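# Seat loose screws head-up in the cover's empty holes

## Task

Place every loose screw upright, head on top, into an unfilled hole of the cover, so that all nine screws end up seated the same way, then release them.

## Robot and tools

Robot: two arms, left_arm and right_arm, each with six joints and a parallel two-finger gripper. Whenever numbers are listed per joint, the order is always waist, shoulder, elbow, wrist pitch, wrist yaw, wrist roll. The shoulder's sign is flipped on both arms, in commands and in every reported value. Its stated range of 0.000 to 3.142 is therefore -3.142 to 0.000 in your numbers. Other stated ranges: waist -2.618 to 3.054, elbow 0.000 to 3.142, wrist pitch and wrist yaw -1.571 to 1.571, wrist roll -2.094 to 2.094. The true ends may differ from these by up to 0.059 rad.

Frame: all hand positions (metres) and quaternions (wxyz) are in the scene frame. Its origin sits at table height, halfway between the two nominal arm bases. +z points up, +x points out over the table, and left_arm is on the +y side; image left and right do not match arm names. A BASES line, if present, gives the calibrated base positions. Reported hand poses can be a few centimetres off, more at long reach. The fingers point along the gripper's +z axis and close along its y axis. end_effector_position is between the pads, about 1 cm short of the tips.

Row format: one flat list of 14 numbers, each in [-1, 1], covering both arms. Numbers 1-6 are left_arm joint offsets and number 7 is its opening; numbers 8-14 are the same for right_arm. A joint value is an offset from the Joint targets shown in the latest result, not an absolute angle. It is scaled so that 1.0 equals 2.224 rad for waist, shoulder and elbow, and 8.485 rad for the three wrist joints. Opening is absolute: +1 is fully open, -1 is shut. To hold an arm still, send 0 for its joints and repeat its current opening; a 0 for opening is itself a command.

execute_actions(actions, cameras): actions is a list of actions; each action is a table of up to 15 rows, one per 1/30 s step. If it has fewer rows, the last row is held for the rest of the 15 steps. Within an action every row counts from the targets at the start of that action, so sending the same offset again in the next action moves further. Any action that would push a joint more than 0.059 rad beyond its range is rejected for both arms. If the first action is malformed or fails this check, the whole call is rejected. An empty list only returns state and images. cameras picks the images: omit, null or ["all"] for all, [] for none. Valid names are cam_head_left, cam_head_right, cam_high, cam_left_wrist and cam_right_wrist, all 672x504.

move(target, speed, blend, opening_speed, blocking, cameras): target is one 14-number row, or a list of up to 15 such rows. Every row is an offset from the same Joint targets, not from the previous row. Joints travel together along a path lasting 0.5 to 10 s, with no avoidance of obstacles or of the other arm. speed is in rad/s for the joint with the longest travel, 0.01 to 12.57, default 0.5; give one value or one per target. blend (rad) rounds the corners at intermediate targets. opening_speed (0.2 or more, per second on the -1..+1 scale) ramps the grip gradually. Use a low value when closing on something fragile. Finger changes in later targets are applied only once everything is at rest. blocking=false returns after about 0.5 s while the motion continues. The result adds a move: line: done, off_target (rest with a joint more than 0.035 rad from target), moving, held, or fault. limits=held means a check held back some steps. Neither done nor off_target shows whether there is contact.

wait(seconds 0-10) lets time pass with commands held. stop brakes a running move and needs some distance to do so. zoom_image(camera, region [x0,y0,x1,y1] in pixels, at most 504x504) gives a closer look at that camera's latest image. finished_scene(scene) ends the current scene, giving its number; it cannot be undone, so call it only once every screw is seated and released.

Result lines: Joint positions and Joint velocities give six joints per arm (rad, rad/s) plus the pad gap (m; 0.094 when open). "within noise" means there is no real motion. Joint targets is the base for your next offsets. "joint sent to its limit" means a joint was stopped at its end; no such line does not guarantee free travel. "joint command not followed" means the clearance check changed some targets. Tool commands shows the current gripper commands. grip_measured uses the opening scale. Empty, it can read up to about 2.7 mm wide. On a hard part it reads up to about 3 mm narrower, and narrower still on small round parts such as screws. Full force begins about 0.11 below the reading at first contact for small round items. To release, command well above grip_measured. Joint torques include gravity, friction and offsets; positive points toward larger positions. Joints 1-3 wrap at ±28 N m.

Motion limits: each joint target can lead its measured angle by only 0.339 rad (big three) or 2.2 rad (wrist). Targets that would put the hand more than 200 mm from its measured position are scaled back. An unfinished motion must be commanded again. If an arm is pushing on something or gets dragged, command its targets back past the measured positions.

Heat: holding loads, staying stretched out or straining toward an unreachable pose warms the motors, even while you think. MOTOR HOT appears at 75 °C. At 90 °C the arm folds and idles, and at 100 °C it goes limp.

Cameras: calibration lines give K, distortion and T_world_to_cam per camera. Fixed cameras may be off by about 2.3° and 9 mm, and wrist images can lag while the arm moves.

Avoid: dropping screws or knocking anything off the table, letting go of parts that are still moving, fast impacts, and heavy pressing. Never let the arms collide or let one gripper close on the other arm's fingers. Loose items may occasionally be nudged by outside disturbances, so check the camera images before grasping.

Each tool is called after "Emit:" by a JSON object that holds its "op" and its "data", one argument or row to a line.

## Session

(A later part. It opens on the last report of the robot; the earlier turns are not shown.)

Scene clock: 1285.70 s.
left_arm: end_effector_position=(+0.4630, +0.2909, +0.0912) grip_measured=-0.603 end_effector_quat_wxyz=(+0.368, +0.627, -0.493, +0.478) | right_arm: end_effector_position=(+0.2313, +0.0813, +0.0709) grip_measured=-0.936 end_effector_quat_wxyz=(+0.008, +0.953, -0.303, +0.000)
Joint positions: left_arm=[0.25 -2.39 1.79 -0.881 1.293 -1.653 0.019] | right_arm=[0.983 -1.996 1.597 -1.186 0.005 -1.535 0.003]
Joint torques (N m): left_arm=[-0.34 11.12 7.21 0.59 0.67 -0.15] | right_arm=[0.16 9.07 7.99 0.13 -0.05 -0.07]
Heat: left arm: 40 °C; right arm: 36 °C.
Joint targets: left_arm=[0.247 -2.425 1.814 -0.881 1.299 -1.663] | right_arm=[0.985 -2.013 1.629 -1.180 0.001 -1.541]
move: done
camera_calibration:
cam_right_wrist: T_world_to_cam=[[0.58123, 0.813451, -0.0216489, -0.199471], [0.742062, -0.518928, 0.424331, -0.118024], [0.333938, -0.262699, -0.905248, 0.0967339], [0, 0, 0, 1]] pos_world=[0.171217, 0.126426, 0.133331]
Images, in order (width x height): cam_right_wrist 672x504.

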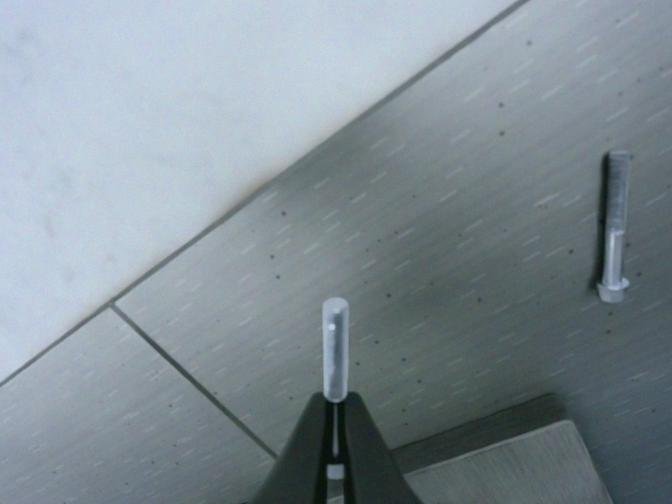

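Emit:
{"op": "move", "data": {
  "target": [0,0,0,0,0,0,-0.6,0,-0.009,-0.0845,0.0206,0,0,-0.97],
  "speed": 0.3,
  "cameras": []
}}

Emit:
{"op": "move", "data": {
  "target": [0,0,0,0,0,0,-0.6,0,0,-0.0117,0.003,0,0,-0.97],
  "speed": 0.1,
  "cameras": ["cam_right_wrist"]
}}

Scene clock: 1297.97 s.
left_arm: end_effector_position=(+0.4630, +0.2909, +0.0912) grip_measured=-0.603 end_effector_quat_wxyz=(+0.368, +0.627, -0.493, +0.478) | right_arm: end_effector_position=(+0.2311, +0.0810, +0.0319) grip_measured=-0.936 end_effector_quat_wxyz=(-0.003, +0.953, -0.303, +0.003)
Joint positions: left_arm=[0.25 -2.39 1.79 -0.881 1.293 -1.653 0.019] | right_arm=[0.983 -2.01 1.459 -1.012 0.005 -1.535 0.003]
Joint torques (N m): left_arm=[-0.38 11.1 7.21 0.61 0.69 -0.09] | right_arm=[0.17 8.38 4.31 0.27 -0.05 -0.06]
Heat: left arm: 40 °C; right arm: 36 °C.
Joint targets: left_arm=[0.247 -2.425 1.814 -0.881 1.299 -1.663] | right_arm=[0.985 -2.032 1.441 -1.005 0.001 -1.541]
move: done
No camera images: "cameras" was empty.

Scene clock: 1298.90 s.
left_arm: end_effector_position=(+0.4630, +0.2909, +0.0912) grip_measured=-0.603 end_effector_quat_wxyz=(+0.368, +0.627, -0.493, +0.478) | right_arm: end_effector_position=(+0.2304, +0.0799, +0.0264) grip_measured=-0.936 end_effector_quat_wxyz=(-0.004, +0.953, -0.303, +0.004)
Joint positions: left_arm=[0.25 -2.39 1.79 -0.881 1.293 -1.653 0.019] | right_arm=[0.983 -2.01 1.435 -0.987 0.005 -1.535 0.003]
Joint torques (N m): left_arm=[-0.44 10.96 7.16 0.59 0.66 -0.11] | right_arm=[0.16 8.47 4.08 0.16 -0.05 -0.06]
Heat: left arm: 40 °C; right arm: 36 °C.
Joint targets: left_arm=[0.247 -2.425 1.814 -0.881 1.299 -1.663] | right_arm=[0.985 -2.032 1.415 -0.979 0.001 -1.541]
move: done
camera_calibration:
cam_right_wrist: T_world_to_cam=[[0.581082, 0.813843, 0.0019823, -0.199417], [0.736724, -0.527051, 0.423621, -0.0973094], [0.345806, -0.244698, -0.905837, 0.0522612], [0, 0, 0, 1]] pos_world=[0.169496, 0.123796, 0.0889577]
Images, in order (width x height): cam_right_wrist 672x504.

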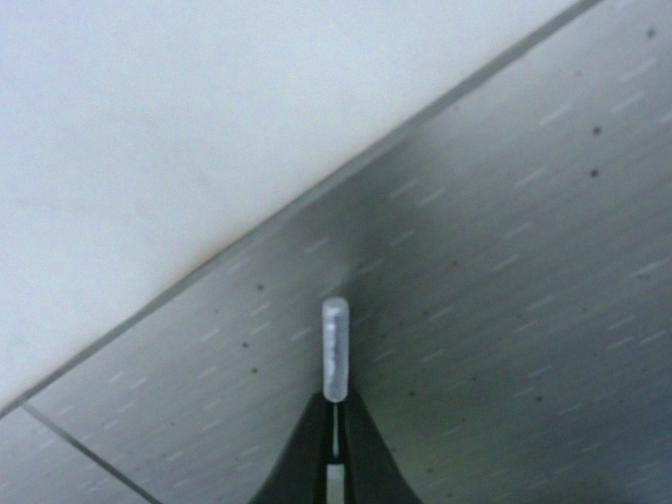

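Emit:
{"op": "move", "data": {
  "target": [0,0,0,0,0,0,-0.6,0,0,-0.0045,0.0012,0,0,-0.97],
  "speed": 0.1,
  "cameras": []
}}

Scene clock: 1303.40 s.
left_arm: end_effector_position=(+0.4630, +0.2909, +0.0912) grip_measured=-0.603 end_effector_quat_wxyz=(+0.368, +0.627, -0.493, +0.478) | right_arm: end_effector_position=(+0.2300, +0.0793, +0.0243) grip_measured=-0.936 end_effector_quat_wxyz=(-0.004, +0.953, -0.303, +0.004)
Joint positions: left_arm=[0.25 -2.39 1.79 -0.881 1.293 -1.653 0.019] | right_arm=[0.983 -2.01 1.426 -0.978 0.005 -1.535 0.003]
Joint torques (N m): left_arm=[-0.34 11.1 7.16 0.6 0.69 -0.12] | right_arm=[0.16 8.46 3.99 0.21 -0.04 -0.06]
Heat: left arm: 40 °C; right arm: 36 °C.
Joint targets: left_arm=[0.247 -2.425 1.814 -0.881 1.299 -1.663] | right_arm=[0.985 -2.032 1.405 -0.970 0.001 -1.541]
move: done
No camera images: "cameras" was empty.

Emit:
{"op": "move", "data": {
  "target": [
    [0,0,0,0,0,0,-0.6,0,0,0.001,0,0,0,-0.6],
    [0,0,0,0,0,0,-0.6,0,0.02,0.1,-0.03,0,0,-0.6],
    [0,0,0,0,0,0,-0.6,0,0.3161,-0.0998,0.0431,0,0.1816,0],
    [0,0,0,0,0,0,-0.6,-0.2045,0.3161,-0.0998,0.0431,0,0.1816,0]
  ],
  "speed": [0.2,0.4,0.9,0.7],
  "opening_speed": 0.6
}}

Scene clock: 1319.50 s.
left_arm: end_effector_position=(+0.4630, +0.2909, +0.0912) grip_measured=-0.603 end_effector_quat_wxyz=(+0.368, +0.627, -0.493, +0.478) | right_arm: end_effector_position=(+0.3642, -0.0292, +0.2295) grip_measured=-0.002 end_effector_quat_wxyz=(+0.382, -0.246, +0.885, +0.103)
Joint positions: left_arm=[0.25 -2.39 1.79 -0.881 1.293 -1.653 0.019] | right_arm=[0.531 -1.351 1.206 -0.613 0.003 -0.004 0.047]
Joint torques (N m): left_arm=[-0.43 11.08 7.08 0.61 0.69 -0.12] | right_arm=[-0.08 7.45 5.2 1.78 -0.03 0.05]
Heat: left arm: 40 °C; right arm: 35 °C.
Joint targets: left_arm=[0.247 -2.425 1.814 -0.881 1.299 -1.663] | right_arm=[0.530 -1.329 1.183 -0.604 0.001 0.000]
move: done
camera_calibration:
cam_left_wrist: T_world_to_cam=[[0.971007, 0.238572, -0.0151502, -0.517111], [-0.0216718, 0.150967, 0.988301, -0.084988], [0.238068, -0.959319, 0.15176, 0.243285], [0, 0, 0, 1]] pos_world=[0.442358, 0.369586, 0.0392385]
cam_right_wrist: T_world_to_cam=[[0.515885, -0.856649, -0.00393379, -0.212469], [-0.796197, -0.477775, -0.371215, 0.402748], [0.316122, 0.194636, -0.928538, 0.192164], [0, 0, 0, 1]] pos_world=[0.369529, -0.0269906, 0.327102]

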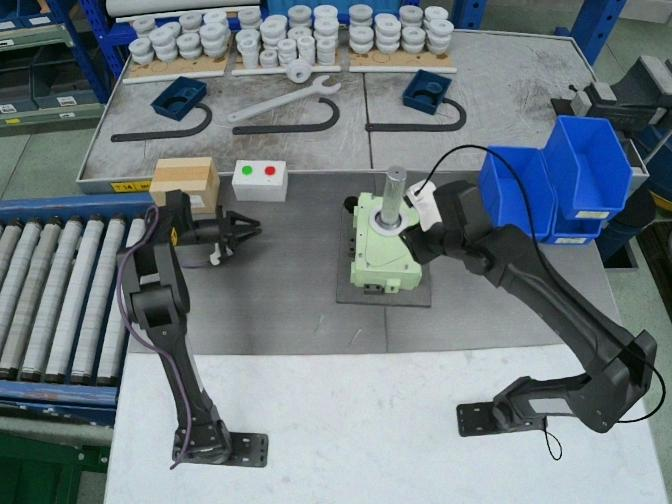

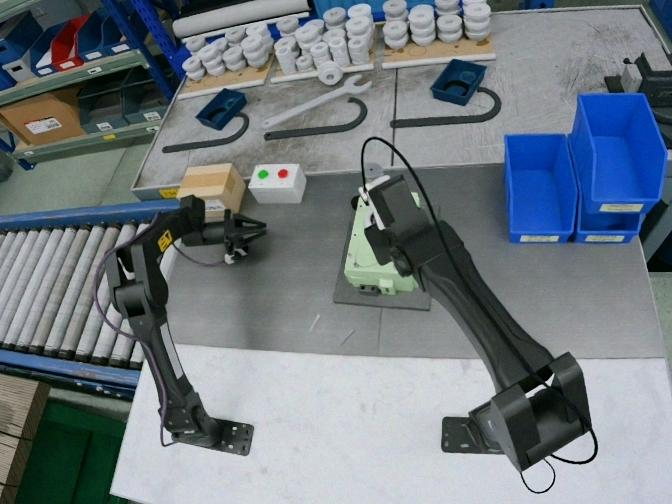

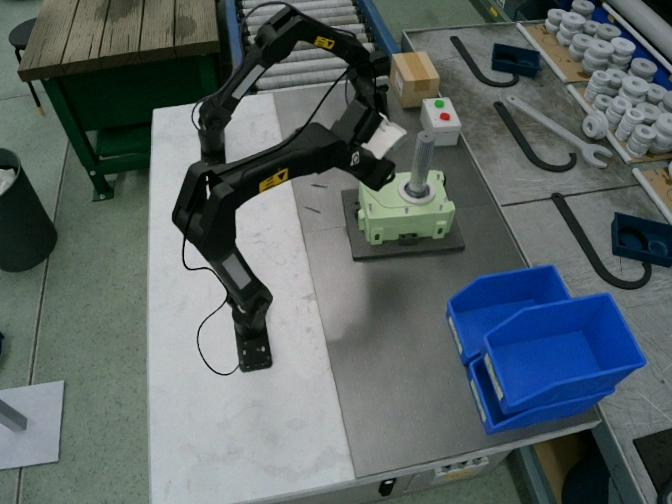

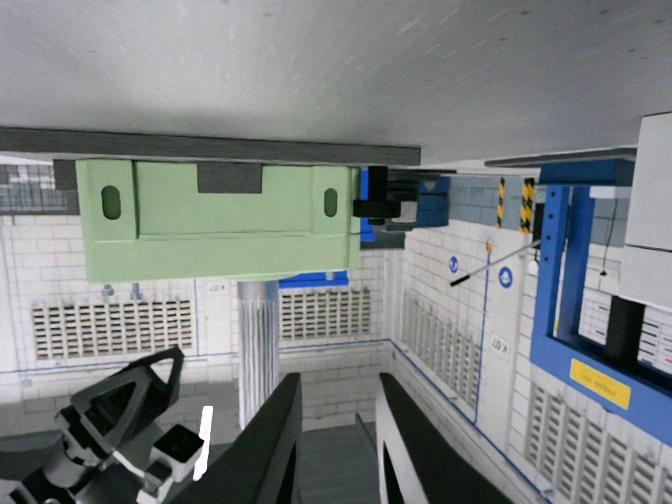

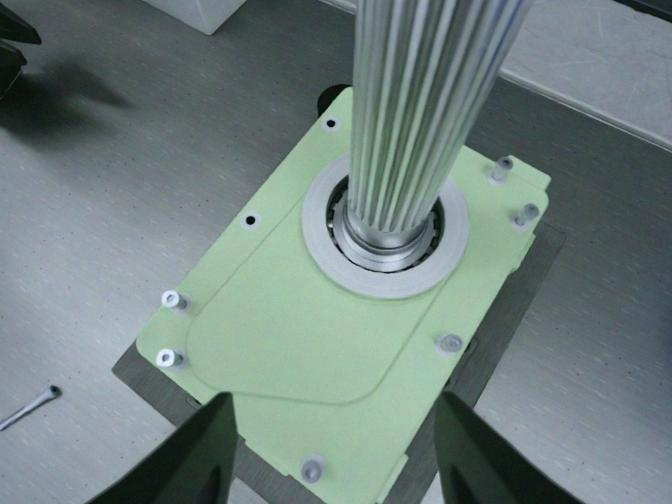

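Emit:
{"op": "move", "data": {
  "target": [
    [0,0.2585,-0.1682,-0.0365,-0.1531,0.1748,-0.3,0,0,0,0,0,0,0],
    [-0.3844,0.2585,-0.1682,-0.0365,-0.1531,0.1748,-0.3,0,0,0,0,0,0,0]
  ],
  "speed": [0.9,0.8],
  "cameras": ["cam_left_wrist"]
}}

Scene clock: 1343.13 s.
left_arm: end_effector_position=(+0.2497, +0.1517, +0.0760) grip_measured=-0.303 end_effector_quat_wxyz=(-0.015, +0.225, +0.974, +0.002) | right_arm: end_effector_position=(+0.3642, -0.0292, +0.2295) grip_measured=-0.002 end_effector_quat_wxyz=(+0.382, -0.246, +0.885, +0.103)
Joint positions: left_arm=[-0.614 -1.878 1.455 -1.177 0.008 -0.188 0.033] | right_arm=[0.531 -1.351 1.206 -0.613 0.003 -0.004 0.047]
Joint torques (N m): left_arm=[0.5 12.44 4.03 0.31 -0.09 0.06] | right_arm=[-0.06 7.43 5.2 1.77 -0.03 0.05]
Heat: left arm: 40 °C; right arm: 34 °C.
Joint targets: left_arm=[-0.608 -1.849 1.439 -1.191 0.000 -0.180] | right_arm=[0.530 -1.329 1.183 -0.604 0.001 0.000]
move: done
camera_calibration:
cam_left_wrist: T_world_to_cam=[[-0.417333, -0.908706, -0.00927223, 0.243281], [-0.816251, 0.370348, 0.44337, 0.152896], [-0.399459, 0.192602, -0.896291, 0.226938], [0, 0, 0, 1]] pos_world=[0.316984, 0.120738, 0.137868]
Images, in order (width x height): cam_left_wrist 672x504.

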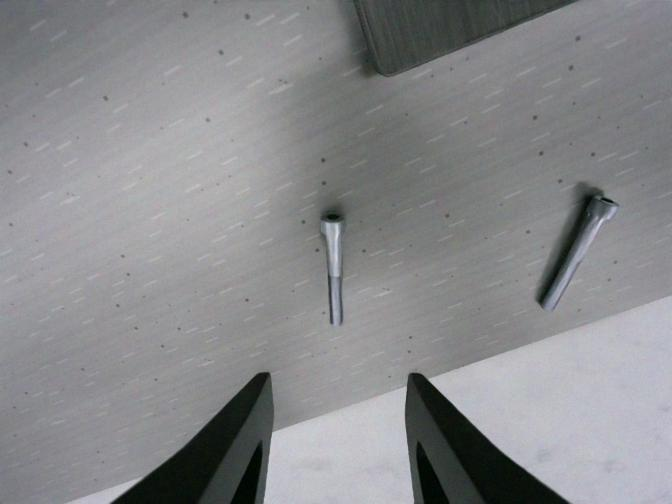

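Emit:
{"op": "move", "data": {
  "target": [0.005,-0.049,-0.0571,0.0269,0,-0.0067,-0.3,0,0,0,0,0,0,0],
  "speed": 0.3,
  "cameras": ["cam_left_wrist"]
}}

Scene clock: 1365.93 s.
left_arm: end_effector_position=(+0.2545, +0.1529, +0.0248) grip_measured=-0.303 end_effector_quat_wxyz=(-0.012, +0.200, +0.980, +0.001) | right_arm: end_effector_position=(+0.3642, -0.0292, +0.2295) grip_measured=-0.002 end_effector_quat_wxyz=(+0.382, -0.246, +0.885, +0.103)
Joint positions: left_arm=[-0.602 -1.937 1.324 -0.981 0.008 -0.227 0.033] | right_arm=[0.531 -1.351 1.206 -0.613 0.003 -0.004 0.047]
Joint torques (N m): left_arm=[0.5 8.2 4.16 0.63 -0.09 -0.12] | right_arm=[-0.08 7.45 5.2 1.77 -0.03 0.05]
Heat: left arm: 39 °C; right arm: 34 °C.
Joint targets: left_arm=[-0.597 -1.959 1.312 -0.963 0.000 -0.237] | right_arm=[0.530 -1.329 1.183 -0.604 0.001 0.000]
move: done
camera_calibration:
cam_left_wrist: T_world_to_cam=[[-0.371342, -0.928452, -0.0090513, 0.237201], [-0.835965, 0.330077, 0.43842, 0.19031], [-0.404064, 0.17037, -0.898725, 0.187335], [0, 0, 0, 1]] pos_world=[0.322871, 0.125497, 0.0870736]
Images, in order (width x height): cam_left_wrist 672x504.

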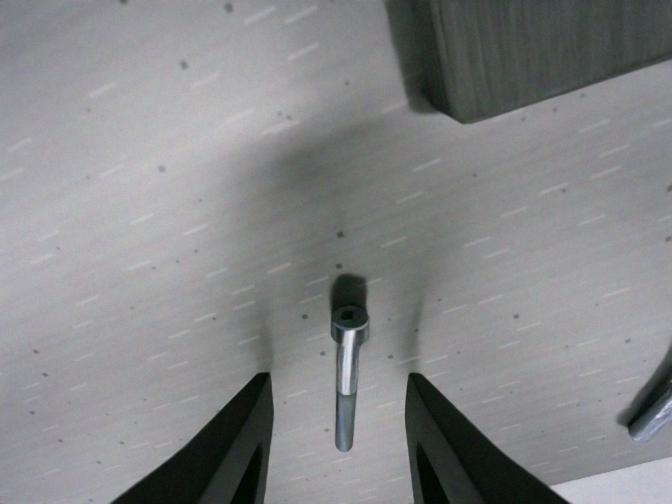

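Emit:
{"op": "move", "data": {
  "target": [0,-0.0198,0.036,0.0021,0,0.0044,-0.3,0,0,0,0,0,0,0],
  "speed": 0.15,
  "cameras": ["cam_left_wrist"]
}}

Scene clock: 1388.73 s.
left_arm: end_effector_position=(+0.2678, +0.1432, +0.0226) grip_measured=-0.303 end_effector_quat_wxyz=(+0.000, +0.209, +0.978, -0.004) | right_arm: end_effector_position=(+0.3642, -0.0292, +0.2295) grip_measured=-0.002 end_effector_quat_wxyz=(+0.382, -0.246, +0.885, +0.103)
Joint positions: left_arm=[-0.602 -1.975 1.369 -0.961 0.008 -0.21 0.033] | right_arm=[0.531 -1.351 1.206 -0.613 0.003 -0.004 0.047]
Joint torques (N m): left_arm=[0.43 7.92 7.02 0.67 -0.1 0.07] | right_arm=[-0.06 7.43 5.2 1.78 -0.03 0.05]
Heat: left arm: 38 °C; right arm: 34 °C.
Joint targets: left_arm=[-0.597 -2.003 1.392 -0.945 0.000 -0.199] | right_arm=[0.530 -1.329 1.183 -0.604 0.001 0.000]
move: done
camera_calibration:
cam_left_wrist: T_world_to_cam=[[-0.38755, -0.921845, -0.00248536, 0.236345], [-0.839166, 0.351672, 0.414882, 0.203945], [-0.381583, 0.162873, -0.909872, 0.187741], [0, 0, 0, 1]] pos_world=[0.334378, 0.115574, 0.0867945]
Images, in order (width x height): cam_left_wrist 672x504.

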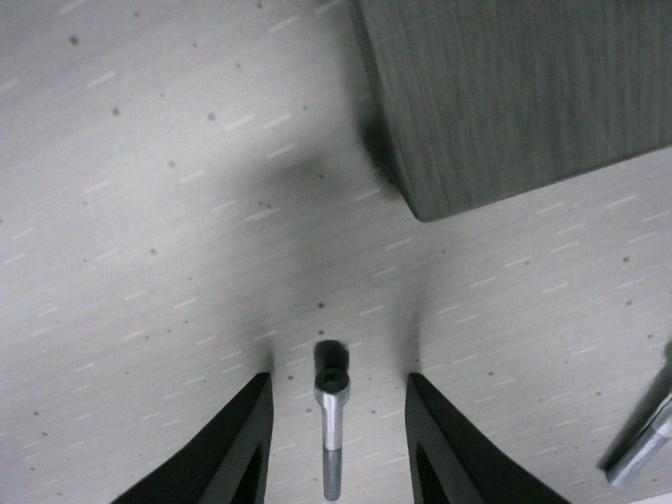

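Emit:
{"op": "move", "data": {
  "target": [0.0022,-0.0036,0,0.0009,0,0,-0.3,0,0,0,0,0,0,0],
  "speed": 0.1,
  "cameras": ["cam_left_wrist"]
}}

Scene clock: 1398.60 s.
left_arm: end_effector_position=(+0.2691, +0.1441, +0.0199) grip_measured=-0.303 end_effector_quat_wxyz=(-0.001, +0.207, +0.978, -0.004) | right_arm: end_effector_position=(+0.3642, -0.0292, +0.2295) grip_measured=-0.002 end_effector_quat_wxyz=(+0.382, -0.246, +0.885, +0.103)
Joint positions: left_arm=[-0.598 -1.983 1.369 -0.956 0.008 -0.209 0.033] | right_arm=[0.531 -1.351 1.206 -0.613 0.003 -0.004 0.047]
Joint torques (N m): left_arm=[0.5 8.05 7.15 0.69 -0.09 0.07] | right_arm=[-0.06 7.43 5.2 1.77 -0.03 0.05]
Heat: left arm: 38 °C; right arm: 34 °C.
Joint targets: left_arm=[-0.592 -2.010 1.392 -0.937 0.000 -0.200] | right_arm=[0.530 -1.329 1.183 -0.604 0.001 0.000]
move: done
camera_calibration:
cam_left_wrist: T_world_to_cam=[[-0.38437, -0.923174, -0.003083, 0.236981], [-0.839451, 0.348117, 0.417297, 0.206403], [-0.384164, 0.162984, -0.908765, 0.186179], [0, 0, 0, 1]] pos_world=[0.335877, 0.116578, 0.0837923]
Images, in order (width x height): cam_left_wrist 672x504.

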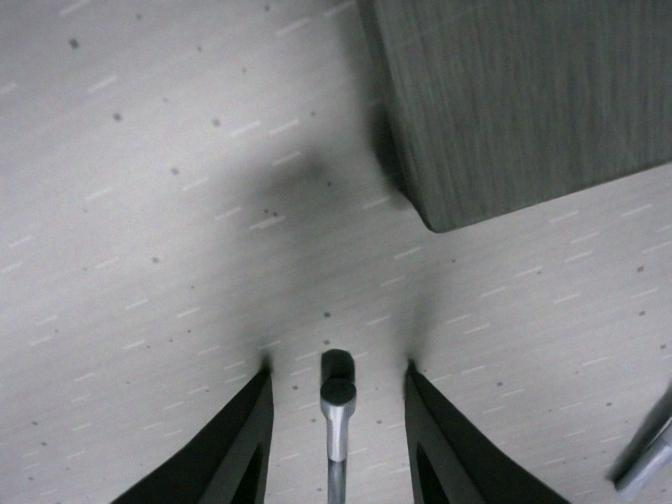

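Emit:
{"op": "move", "data": {
  "target": [0,0,0,0,0,0,-0.95,0,0,0,0,0,0,0],
  "opening_speed": 0.6,
  "cameras": ["cam_left_wrist"]
}}

Emit:
{"op": "zoom_image", "data": {
  "camera": "cam_left_wrist",
  "region": [200, 300, 480, 504]
}}

Scene clock: 1411.37 s.
left_arm: end_effector_position=(+0.2693, +0.1439, +0.0199) grip_measured=-0.865 end_effector_quat_wxyz=(-0.001, +0.207, +0.978, -0.004) | right_arm: end_effector_position=(+0.3642, -0.0292, +0.2295) grip_measured=-0.002 end_effector_quat_wxyz=(+0.382, -0.246, +0.885, +0.103)
Joint positions: left_arm=[-0.598 -1.983 1.369 -0.955 0.008 -0.209 0.006] | right_arm=[0.531 -1.351 1.206 -0.613 0.003 -0.004 0.047]
Joint torques (N m): left_arm=[0.31 8.08 6.97 0.66 -0.08 0.04] | right_arm=[-0.06 7.43 5.2 1.77 -0.03 0.05]
Heat: left arm: 37 °C; right arm: 35 °C.
Joint targets: left_arm=[-0.592 -2.010 1.392 -0.937 0.000 -0.200] | right_arm=[0.530 -1.329 1.183 -0.604 0.001 0.000]
move: done
camera_calibration:
cam_left_wrist: T_world_to_cam=[[-0.384312, -0.923199, -0.00288103, 0.236933], [-0.83989, 0.348333, 0.416231, 0.206776], [-0.38326, 0.162382, -0.909254, 0.186171], [0, 0, 0, 1]] pos_world=[0.336077, 0.116478, 0.0838933]
Images, in order (width x height): cam_left_wrist 672x504.

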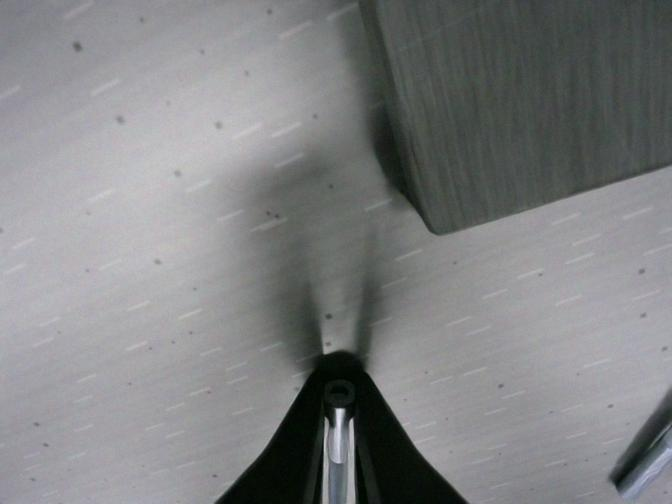

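Scaled by 1.800 from the camera's 672x504 image, which has a finer 960x720 frame.

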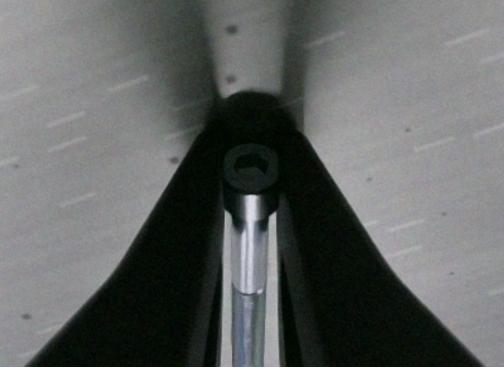

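Emit:
{"op": "move", "data": {
  "target": [
    [0,0.0809,0.1394,-0.0546,0,0,-0.95,0,0,0,0,0,0,0],
    [0.1763,0.0153,-0.0396,0.1896,0.0436,0.0236,-0.95,0,0,0,0,0,0,0],
    [0.0926,0.0153,-0.0396,0.1896,0.0436,0.0236,-0.95,0,0,0,0,0,0,0]
  ],
  "speed": [0.4,0.9,0.4]
}}

Scene clock: 1450.43 s.
left_arm: end_effector_position=(+0.4875, +0.0582, +0.2771) grip_measured=-0.867 end_effector_quat_wxyz=(+0.663, +0.269, +0.642, -0.276) | right_arm: end_effector_position=(+0.3642, -0.0292, +0.2295) grip_measured=-0.002 end_effector_quat_wxyz=(+0.382, -0.246, +0.885, +0.103)
Joint positions: left_arm=[-0.392 -1.948 1.322 0.66 0.372 -0.01 0.006] | right_arm=[0.531 -1.351 1.206 -0.613 0.003 -0.004 0.047]
Joint torques (N m): left_arm=[0.4 9.07 5.2 2.04 -0.03 0.08] | right_arm=[-0.08 7.45 5.2 1.77 -0.03 0.05]
Heat: left arm: 37 °C; right arm: 36 °C.
Joint targets: left_arm=[-0.386 -1.976 1.304 0.671 0.370 0.001] | right_arm=[0.530 -1.329 1.183 -0.604 0.001 0.000]
move: done
camera_calibration:
cam_left_wrist: T_world_to_cam=[[-0.704374, -0.709514, 0.021143, 0.379367], [-0.288711, 0.259154, -0.921675, 0.419984], [0.648462, -0.655309, -0.387386, -0.0823471], [0, 0, 0, 1]] pos_world=[0.441869, 0.106363, 0.347168]
cam_right_wrist: T_world_to_cam=[[0.515885, -0.856649, -0.00393379, -0.212469], [-0.796197, -0.477775, -0.371215, 0.402748], [0.316122, 0.194636, -0.928538, 0.192164], [0, 0, 0, 1]] pos_world=[0.369529, -0.0269906, 0.327102]

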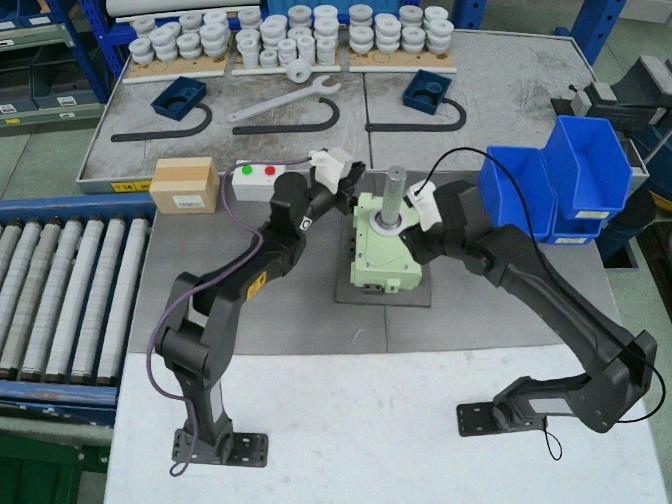

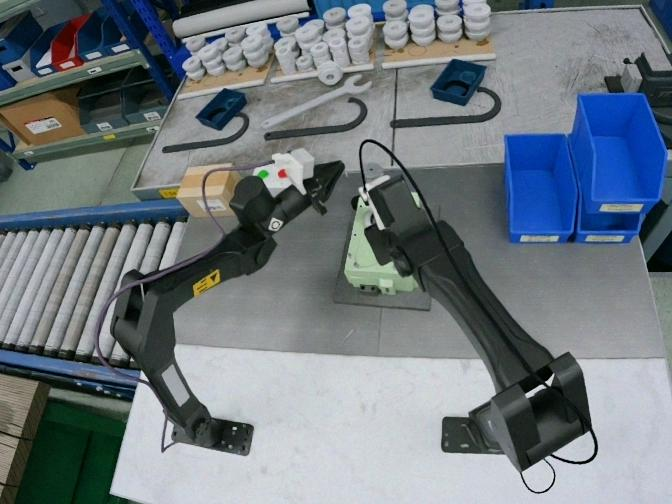

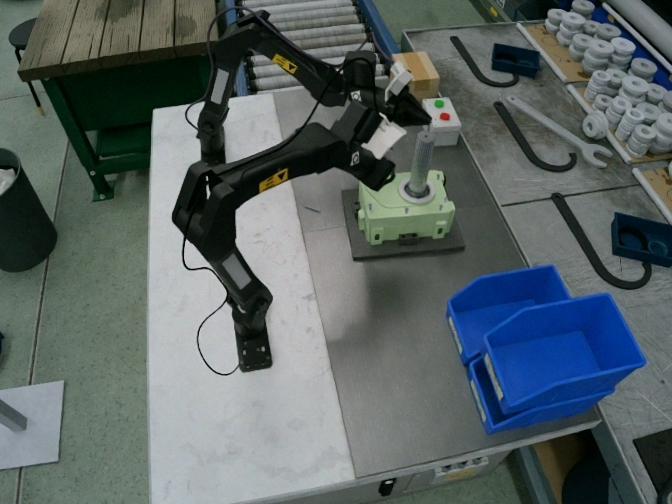

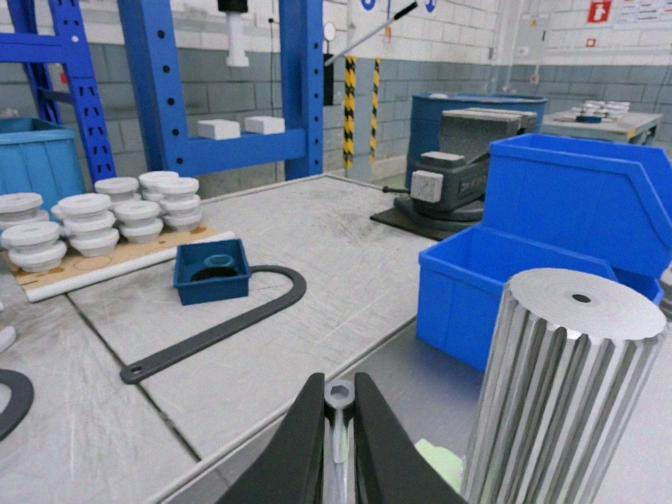

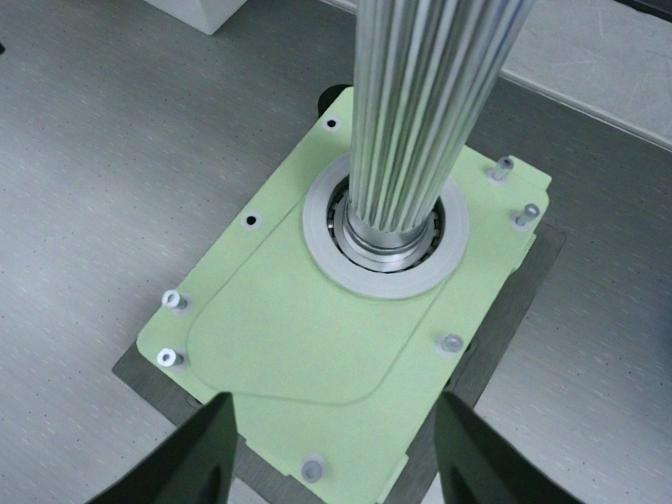

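Emit:
{"op": "move", "data": {
  "target": [-0.0007,-0.0769,-0.0283,0.0239,0,0,-0.95,0,0,0,0,0,0,0],
  "speed": 0.25
}}

Emit:
{"op": "zoom_image", "data": {
  "camera": "cam_right_wrist",
  "region": [240, 40, 400, 200]
}}

Emit:
{"op": "zoom_image", "data": {
  "camera": "cam_head_left",
  "region": [340, 180, 390, 230]
}}

Emit:
{"op": "zoom_image", "data": {
  "camera": "cam_head_right",
  "region": [335, 180, 385, 230]
}}

Scene clock: 1480.00 s.
left_arm: end_effector_position=(+0.4981, +0.0535, +0.1946) grip_measured=-0.867 end_effector_quat_wxyz=(+0.650, +0.269, +0.655, -0.276) | right_arm: end_effector_position=(+0.3642, -0.0292, +0.2295) grip_measured=-0.002 end_effector_quat_wxyz=(+0.382, -0.246, +0.885, +0.103)
Joint positions: left_arm=[-0.392 -2.122 1.254 0.863 0.372 -0.01 0.006] | right_arm=[0.531 -1.351 1.206 -0.613 0.003 -0.004 0.047]
Joint torques (N m): left_arm=[0.13 10.26 4.88 2.07 -0.05 0.08] | right_arm=[-0.06 7.43 5.2 1.78 -0.03 0.05]
Heat: left arm: 38 °C; right arm: 36 °C.
Joint targets: left_arm=[-0.388 -2.148 1.241 0.874 0.370 0.001] | right_arm=[0.530 -1.329 1.183 -0.604 0.001 0.000]
move: done
camera_calibration:
cam_left_wrist: T_world_to_cam=[[-0.703414, -0.709936, 0.0346356, 0.382192], [-0.320522, 0.27333, -0.906949, 0.360469], [0.634409, -0.649062, -0.419814, -0.111325], [0, 0, 0, 1]] pos_world=[0.455003, 0.100548, 0.266954]
cam_right_wrist: T_world_to_cam=[[0.515885, -0.856649, -0.00393379, -0.212469], [-0.796197, -0.477775, -0.371215, 0.402748], [0.316122, 0.194636, -0.928538, 0.192164], [0, 0, 0, 1]] pos_world=[0.369529, -0.0269906, 0.327102]

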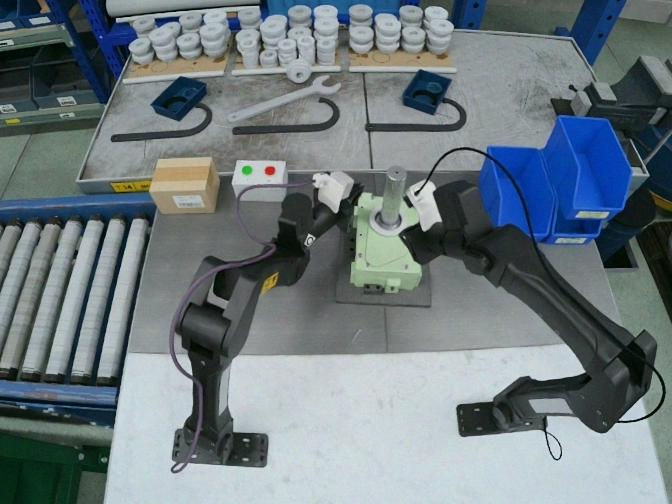

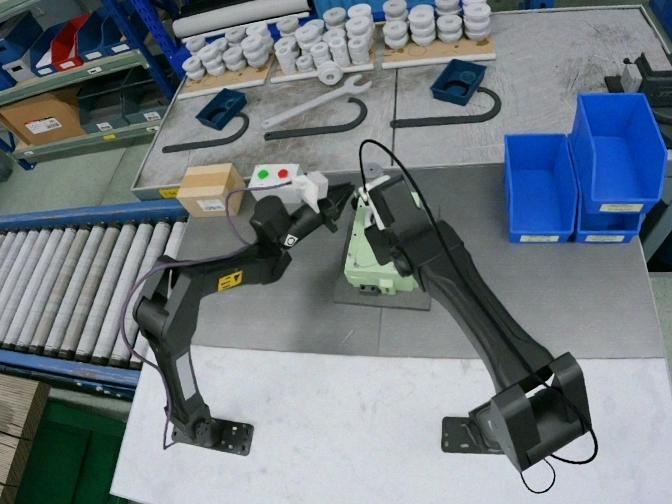

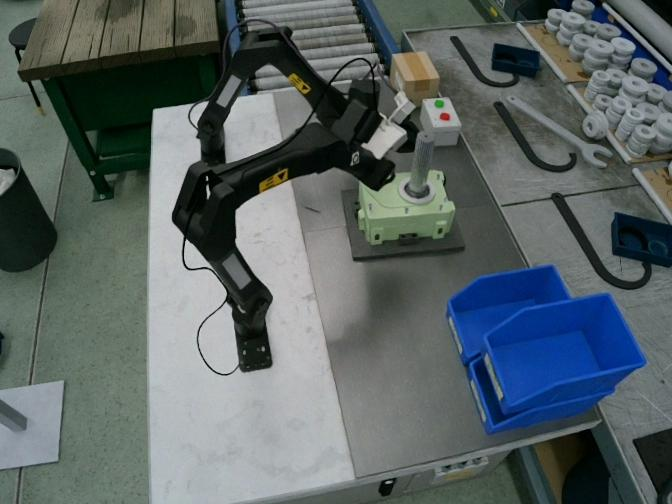

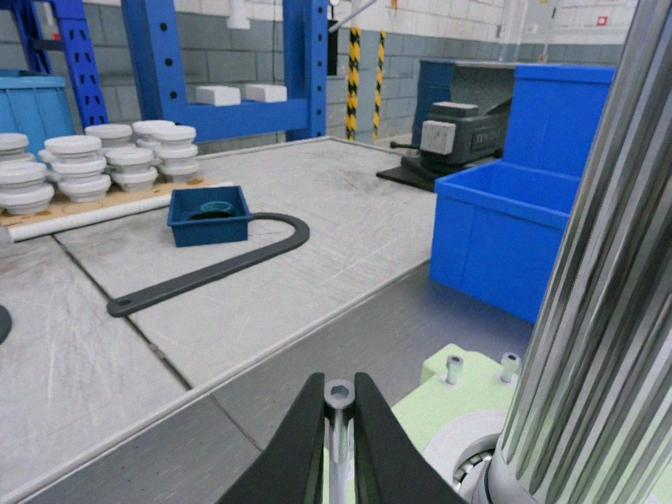

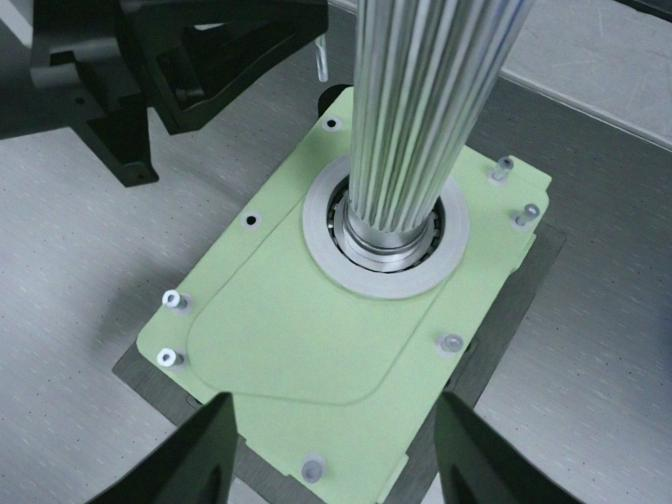

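Scaled by 3.150 from the camera's 672x504 image, which has a finer 960x720 frame.

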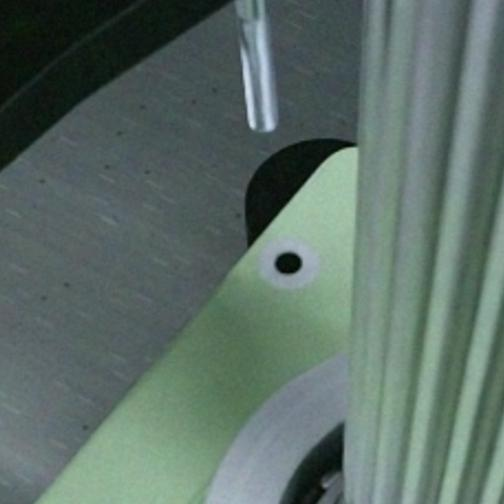

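Scaled by 10.080 from the camera's 672x504 image, which has a finer 960x720 frame.

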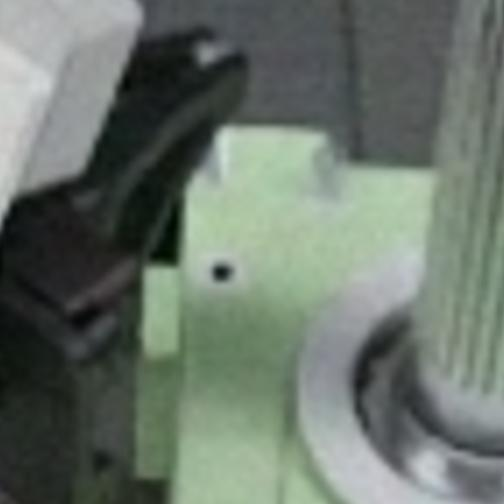

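Scaled by 10.080 from the camera's 672x504 image, which has a finer 960x720 frame.

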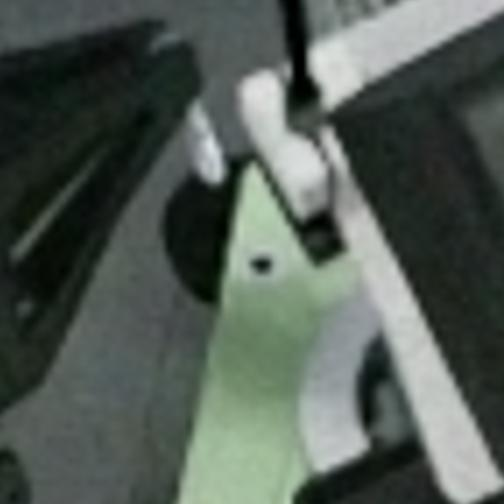

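Emit:
{"op": "move", "data": {
  "target": [0,-0.0232,0,0.0057,0,0,-0.95,0,0,0,0,0,0,0],
  "speed": 0.15,
  "cameras": ["cam_head_right","cam_right_wrist"]
}}

Emit:
{"op": "zoom_image", "data": {
  "camera": "cam_right_wrist",
  "region": [280, 60, 380, 160]
}}

Emit:
{"op": "zoom_image", "data": {
  "camera": "cam_head_right",
  "region": [335, 180, 385, 230]
}}

Scene clock: 1512.03 s.
left_arm: end_effector_position=(+0.5011, +0.0521, +0.1783) grip_measured=-0.867 end_effector_quat_wxyz=(+0.650, +0.269, +0.655, -0.276) | right_arm: end_effector_position=(+0.3642, -0.0292, +0.2295) grip_measured=-0.002 end_effector_quat_wxyz=(+0.382, -0.246, +0.885, +0.103)
Joint positions: left_arm=[-0.392 -2.169 1.254 0.911 0.372 -0.01 0.006] | right_arm=[0.531 -1.351 1.206 -0.613 0.003 -0.004 0.047]
Joint torques (N m): left_arm=[0.25 10.22 4.75 2.08 -0.04 0.11] | right_arm=[-0.06 7.45 5.2 1.78 -0.04 0.05]
Heat: left arm: 39 °C; right arm: 37 °C.
Joint targets: left_arm=[-0.388 -2.199 1.241 0.923 0.370 0.001] | right_arm=[0.530 -1.329 1.183 -0.604 0.001 0.000]
move: done
camera_calibration:
cam_right_wrist: T_world_to_cam=[[0.515885, -0.856649, -0.00393379, -0.212469], [-0.796197, -0.477775, -0.371215, 0.402748], [0.316122, 0.194636, -0.928538, 0.192164], [0, 0, 0, 1]] pos_world=[0.369529, -0.0269906, 0.327102]
Images, in order (width x height): cam_head_right 672x504, cam_right_wrist 672x504.

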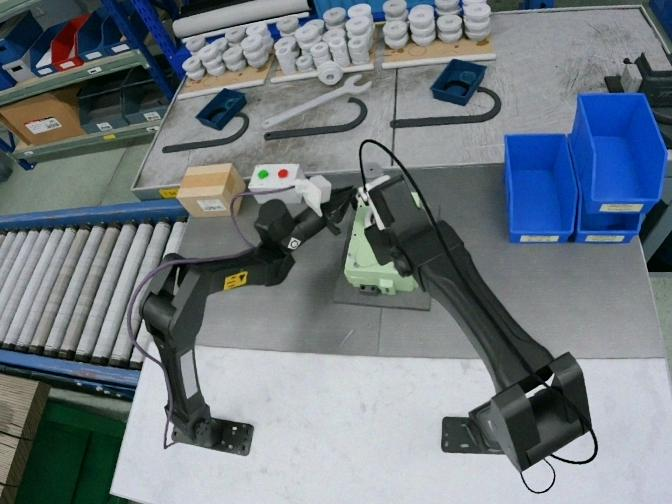

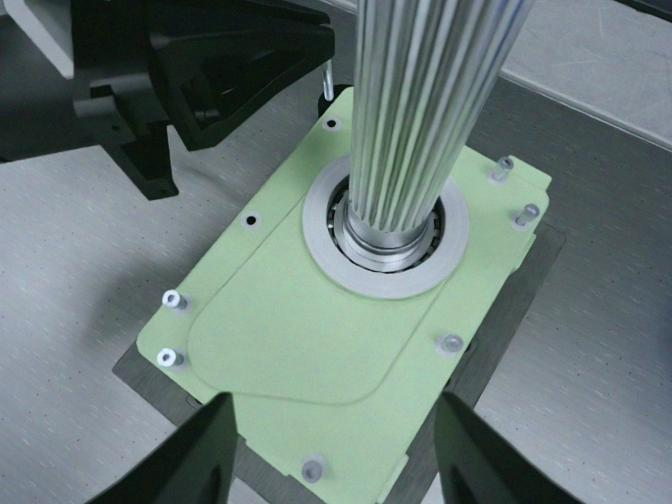

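Scaled by 5.040 from the camera's 672x504 image, which has a finer 960x720 frame.

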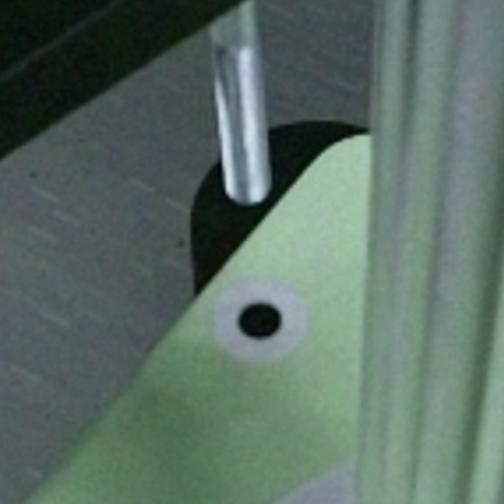

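Scaled by 10.080 from the camera's 672x504 image, which has a finer 960x720 frame.

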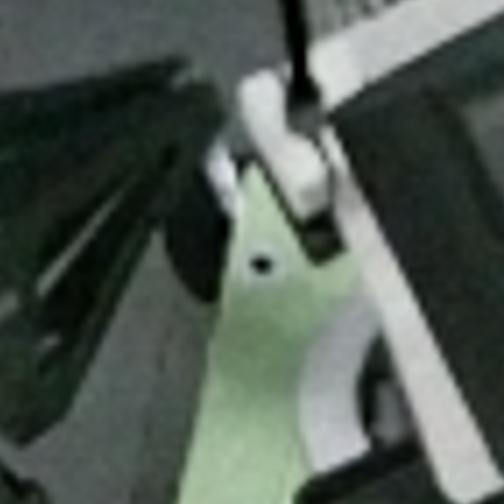

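Emit:
{"op": "move", "data": {
  "target": [0,-0.0180,0,0.0047,0,0,-0.95,0,0,0,0,0,0,0],
  "speed": 0.12,
  "cameras": ["cam_head_right","cam_right_wrist"]
}}

Emit:
{"op": "zoom_image", "data": {
  "camera": "cam_right_wrist",
  "region": [280, 60, 380, 160]
}}

Emit:
{"op": "zoom_image", "data": {
  "camera": "cam_head_right",
  "region": [335, 180, 385, 230]
}}

Scene clock: 1541.07 s.
left_arm: end_effector_position=(+0.5030, +0.0513, +0.1651) grip_measured=-0.867 end_effector_quat_wxyz=(+0.650, +0.269, +0.655, -0.276) | right_arm: end_effector_position=(+0.3642, -0.0292, +0.2295) grip_measured=-0.002 end_effector_quat_wxyz=(+0.382, -0.246, +0.885, +0.103)
Joint positions: left_arm=[-0.392 -2.208 1.254 0.952 0.372 -0.01 0.006] | right_arm=[0.531 -1.351 1.206 -0.613 0.003 -0.004 0.047]
Joint torques (N m): left_arm=[0.31 10.14 4.52 2.07 -0.05 0.09] | right_arm=[-0.06 7.43 5.2 1.77 -0.04 0.05]
Heat: left arm: 37 °C; right arm: 37 °C.
Joint targets: left_arm=[-0.388 -2.239 1.241 0.963 0.370 0.001] | right_arm=[0.530 -1.329 1.183 -0.604 0.001 0.000]
move: done
camera_calibration:
cam_right_wrist: T_world_to_cam=[[0.515885, -0.856649, -0.00393379, -0.212469], [-0.796197, -0.477775, -0.371215, 0.402748], [0.316122, 0.194636, -0.928538, 0.192164], [0, 0, 0, 1]] pos_world=[0.369529, -0.0269906, 0.327102]
Images, in order (width x height): cam_head_right 672x504, cam_right_wrist 672x504.

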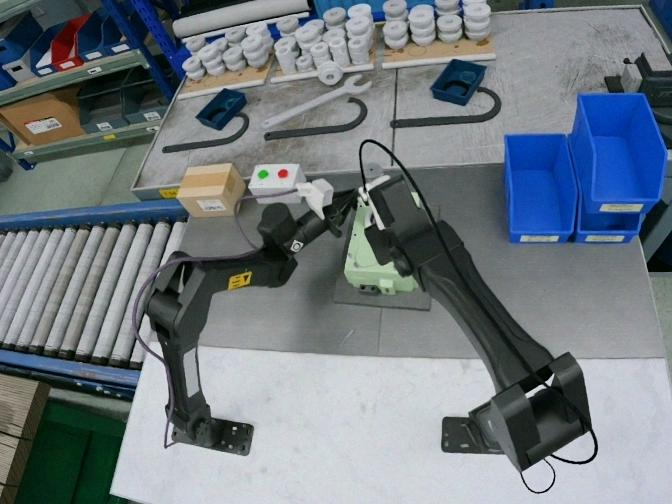

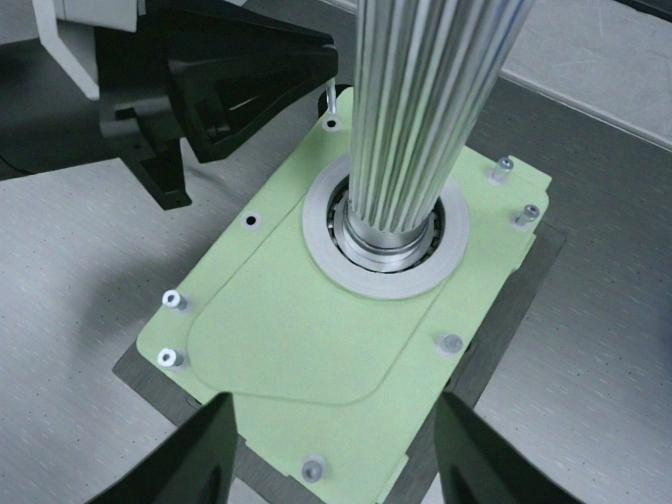

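Scaled by 5.040 from the camera's 672x504 image, which has a finer 960x720 frame.

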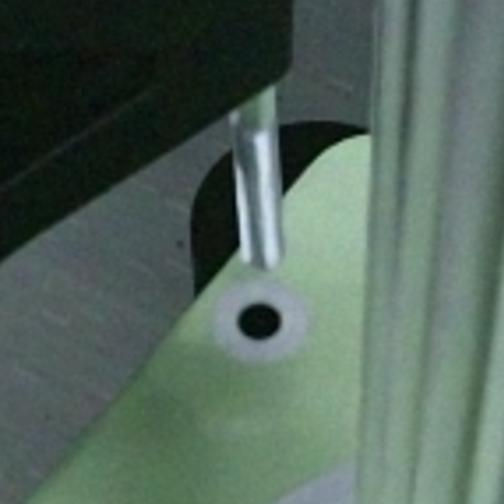

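Scaled by 10.080 from the camera's 672x504 image, which has a finer 960x720 frame.

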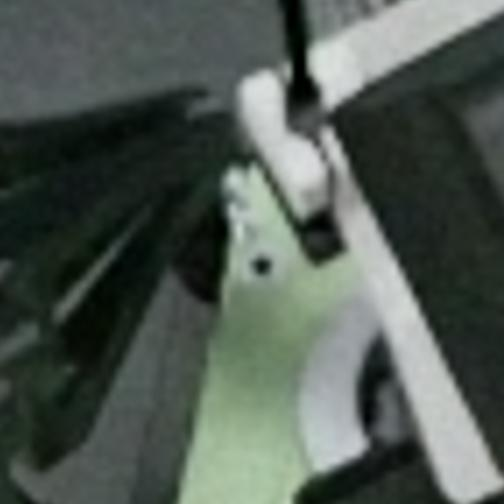

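Emit:
{"op": "move", "data": {
  "target": [-0.0011,-0.003,-0.0041,0.0018,0,0,-0.95,0,0,0,0,0,0,0],
  "speed": 0.06,
  "cameras": ["cam_head_right","cam_right_wrist"]
}}

Emit:
{"op": "zoom_image", "data": {
  "camera": "cam_right_wrist",
  "region": [280, 60, 380, 160]
}}

Emit:
{"op": "zoom_image", "data": {
  "camera": "cam_head_right",
  "region": [335, 180, 385, 230]
}}

Scene clock: 1560.70 s.
left_arm: end_effector_position=(+0.5022, +0.0517, +0.1627) grip_measured=-0.867 end_effector_quat_wxyz=(+0.651, +0.269, +0.654, -0.276) | right_arm: end_effector_position=(+0.3642, -0.0292, +0.2295) grip_measured=-0.002 end_effector_quat_wxyz=(+0.382, -0.246, +0.885, +0.103)
Joint positions: left_arm=[-0.392 -2.213 1.247 0.967 0.372 -0.01 0.006] | right_arm=[0.531 -1.351 1.206 -0.613 0.003 -0.004 0.047]
Joint torques (N m): left_arm=[0.01 10.1 4.51 2.05 -0.05 0.07] | right_arm=[-0.06 7.43 5.2 1.77 -0.03 0.05]
Heat: left arm: 37 °C; right arm: 38 °C.
Joint targets: left_arm=[-0.390 -2.246 1.232 0.978 0.370 0.001] | right_arm=[0.530 -1.329 1.183 -0.604 0.001 0.000]
move: done
camera_calibration:
cam_right_wrist: T_world_to_cam=[[0.515885, -0.856649, -0.00393379, -0.212469], [-0.796197, -0.477775, -0.371215, 0.402748], [0.316122, 0.194636, -0.928538, 0.192164], [0, 0, 0, 1]] pos_world=[0.369529, -0.0269906, 0.327102]
Images, in order (width x height): cam_head_right 672x504, cam_right_wrist 672x504.

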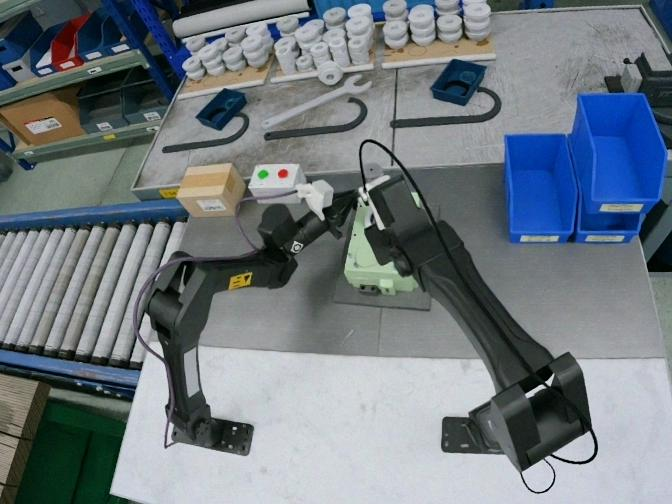

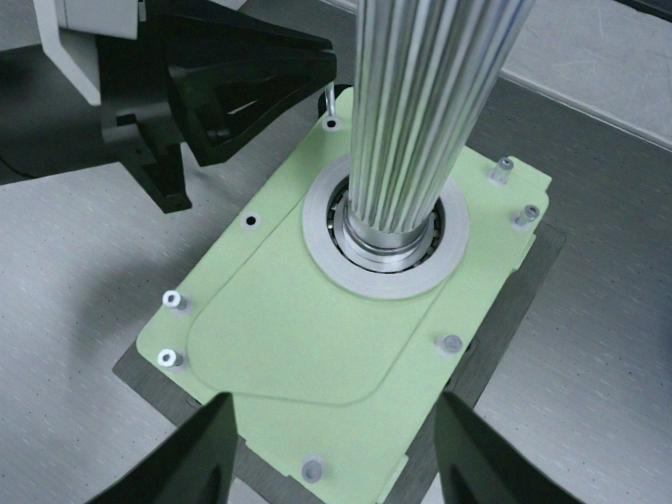

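Scaled by 5.040 from the camera's 672x504 image, which has a finer 960x720 frame.

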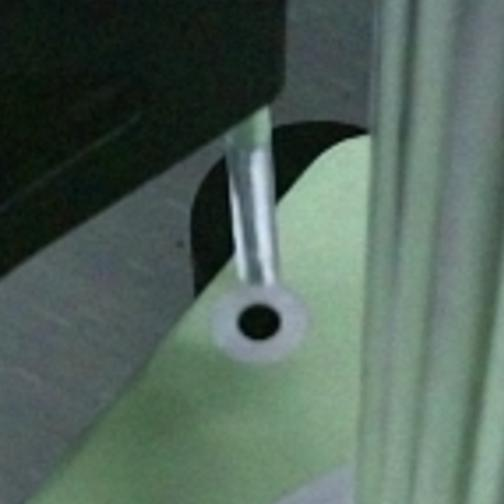

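Scaled by 10.080 from the camera's 672x504 image, which has a finer 960x720 frame.

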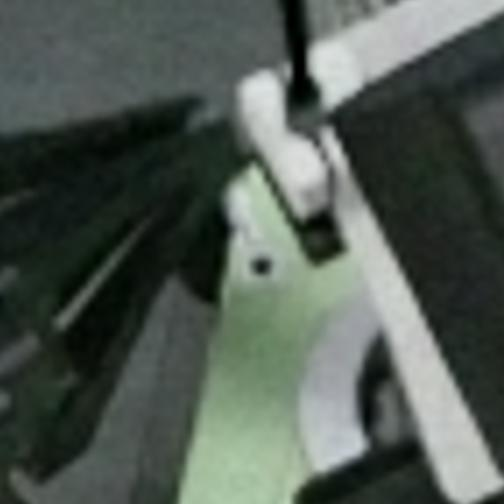

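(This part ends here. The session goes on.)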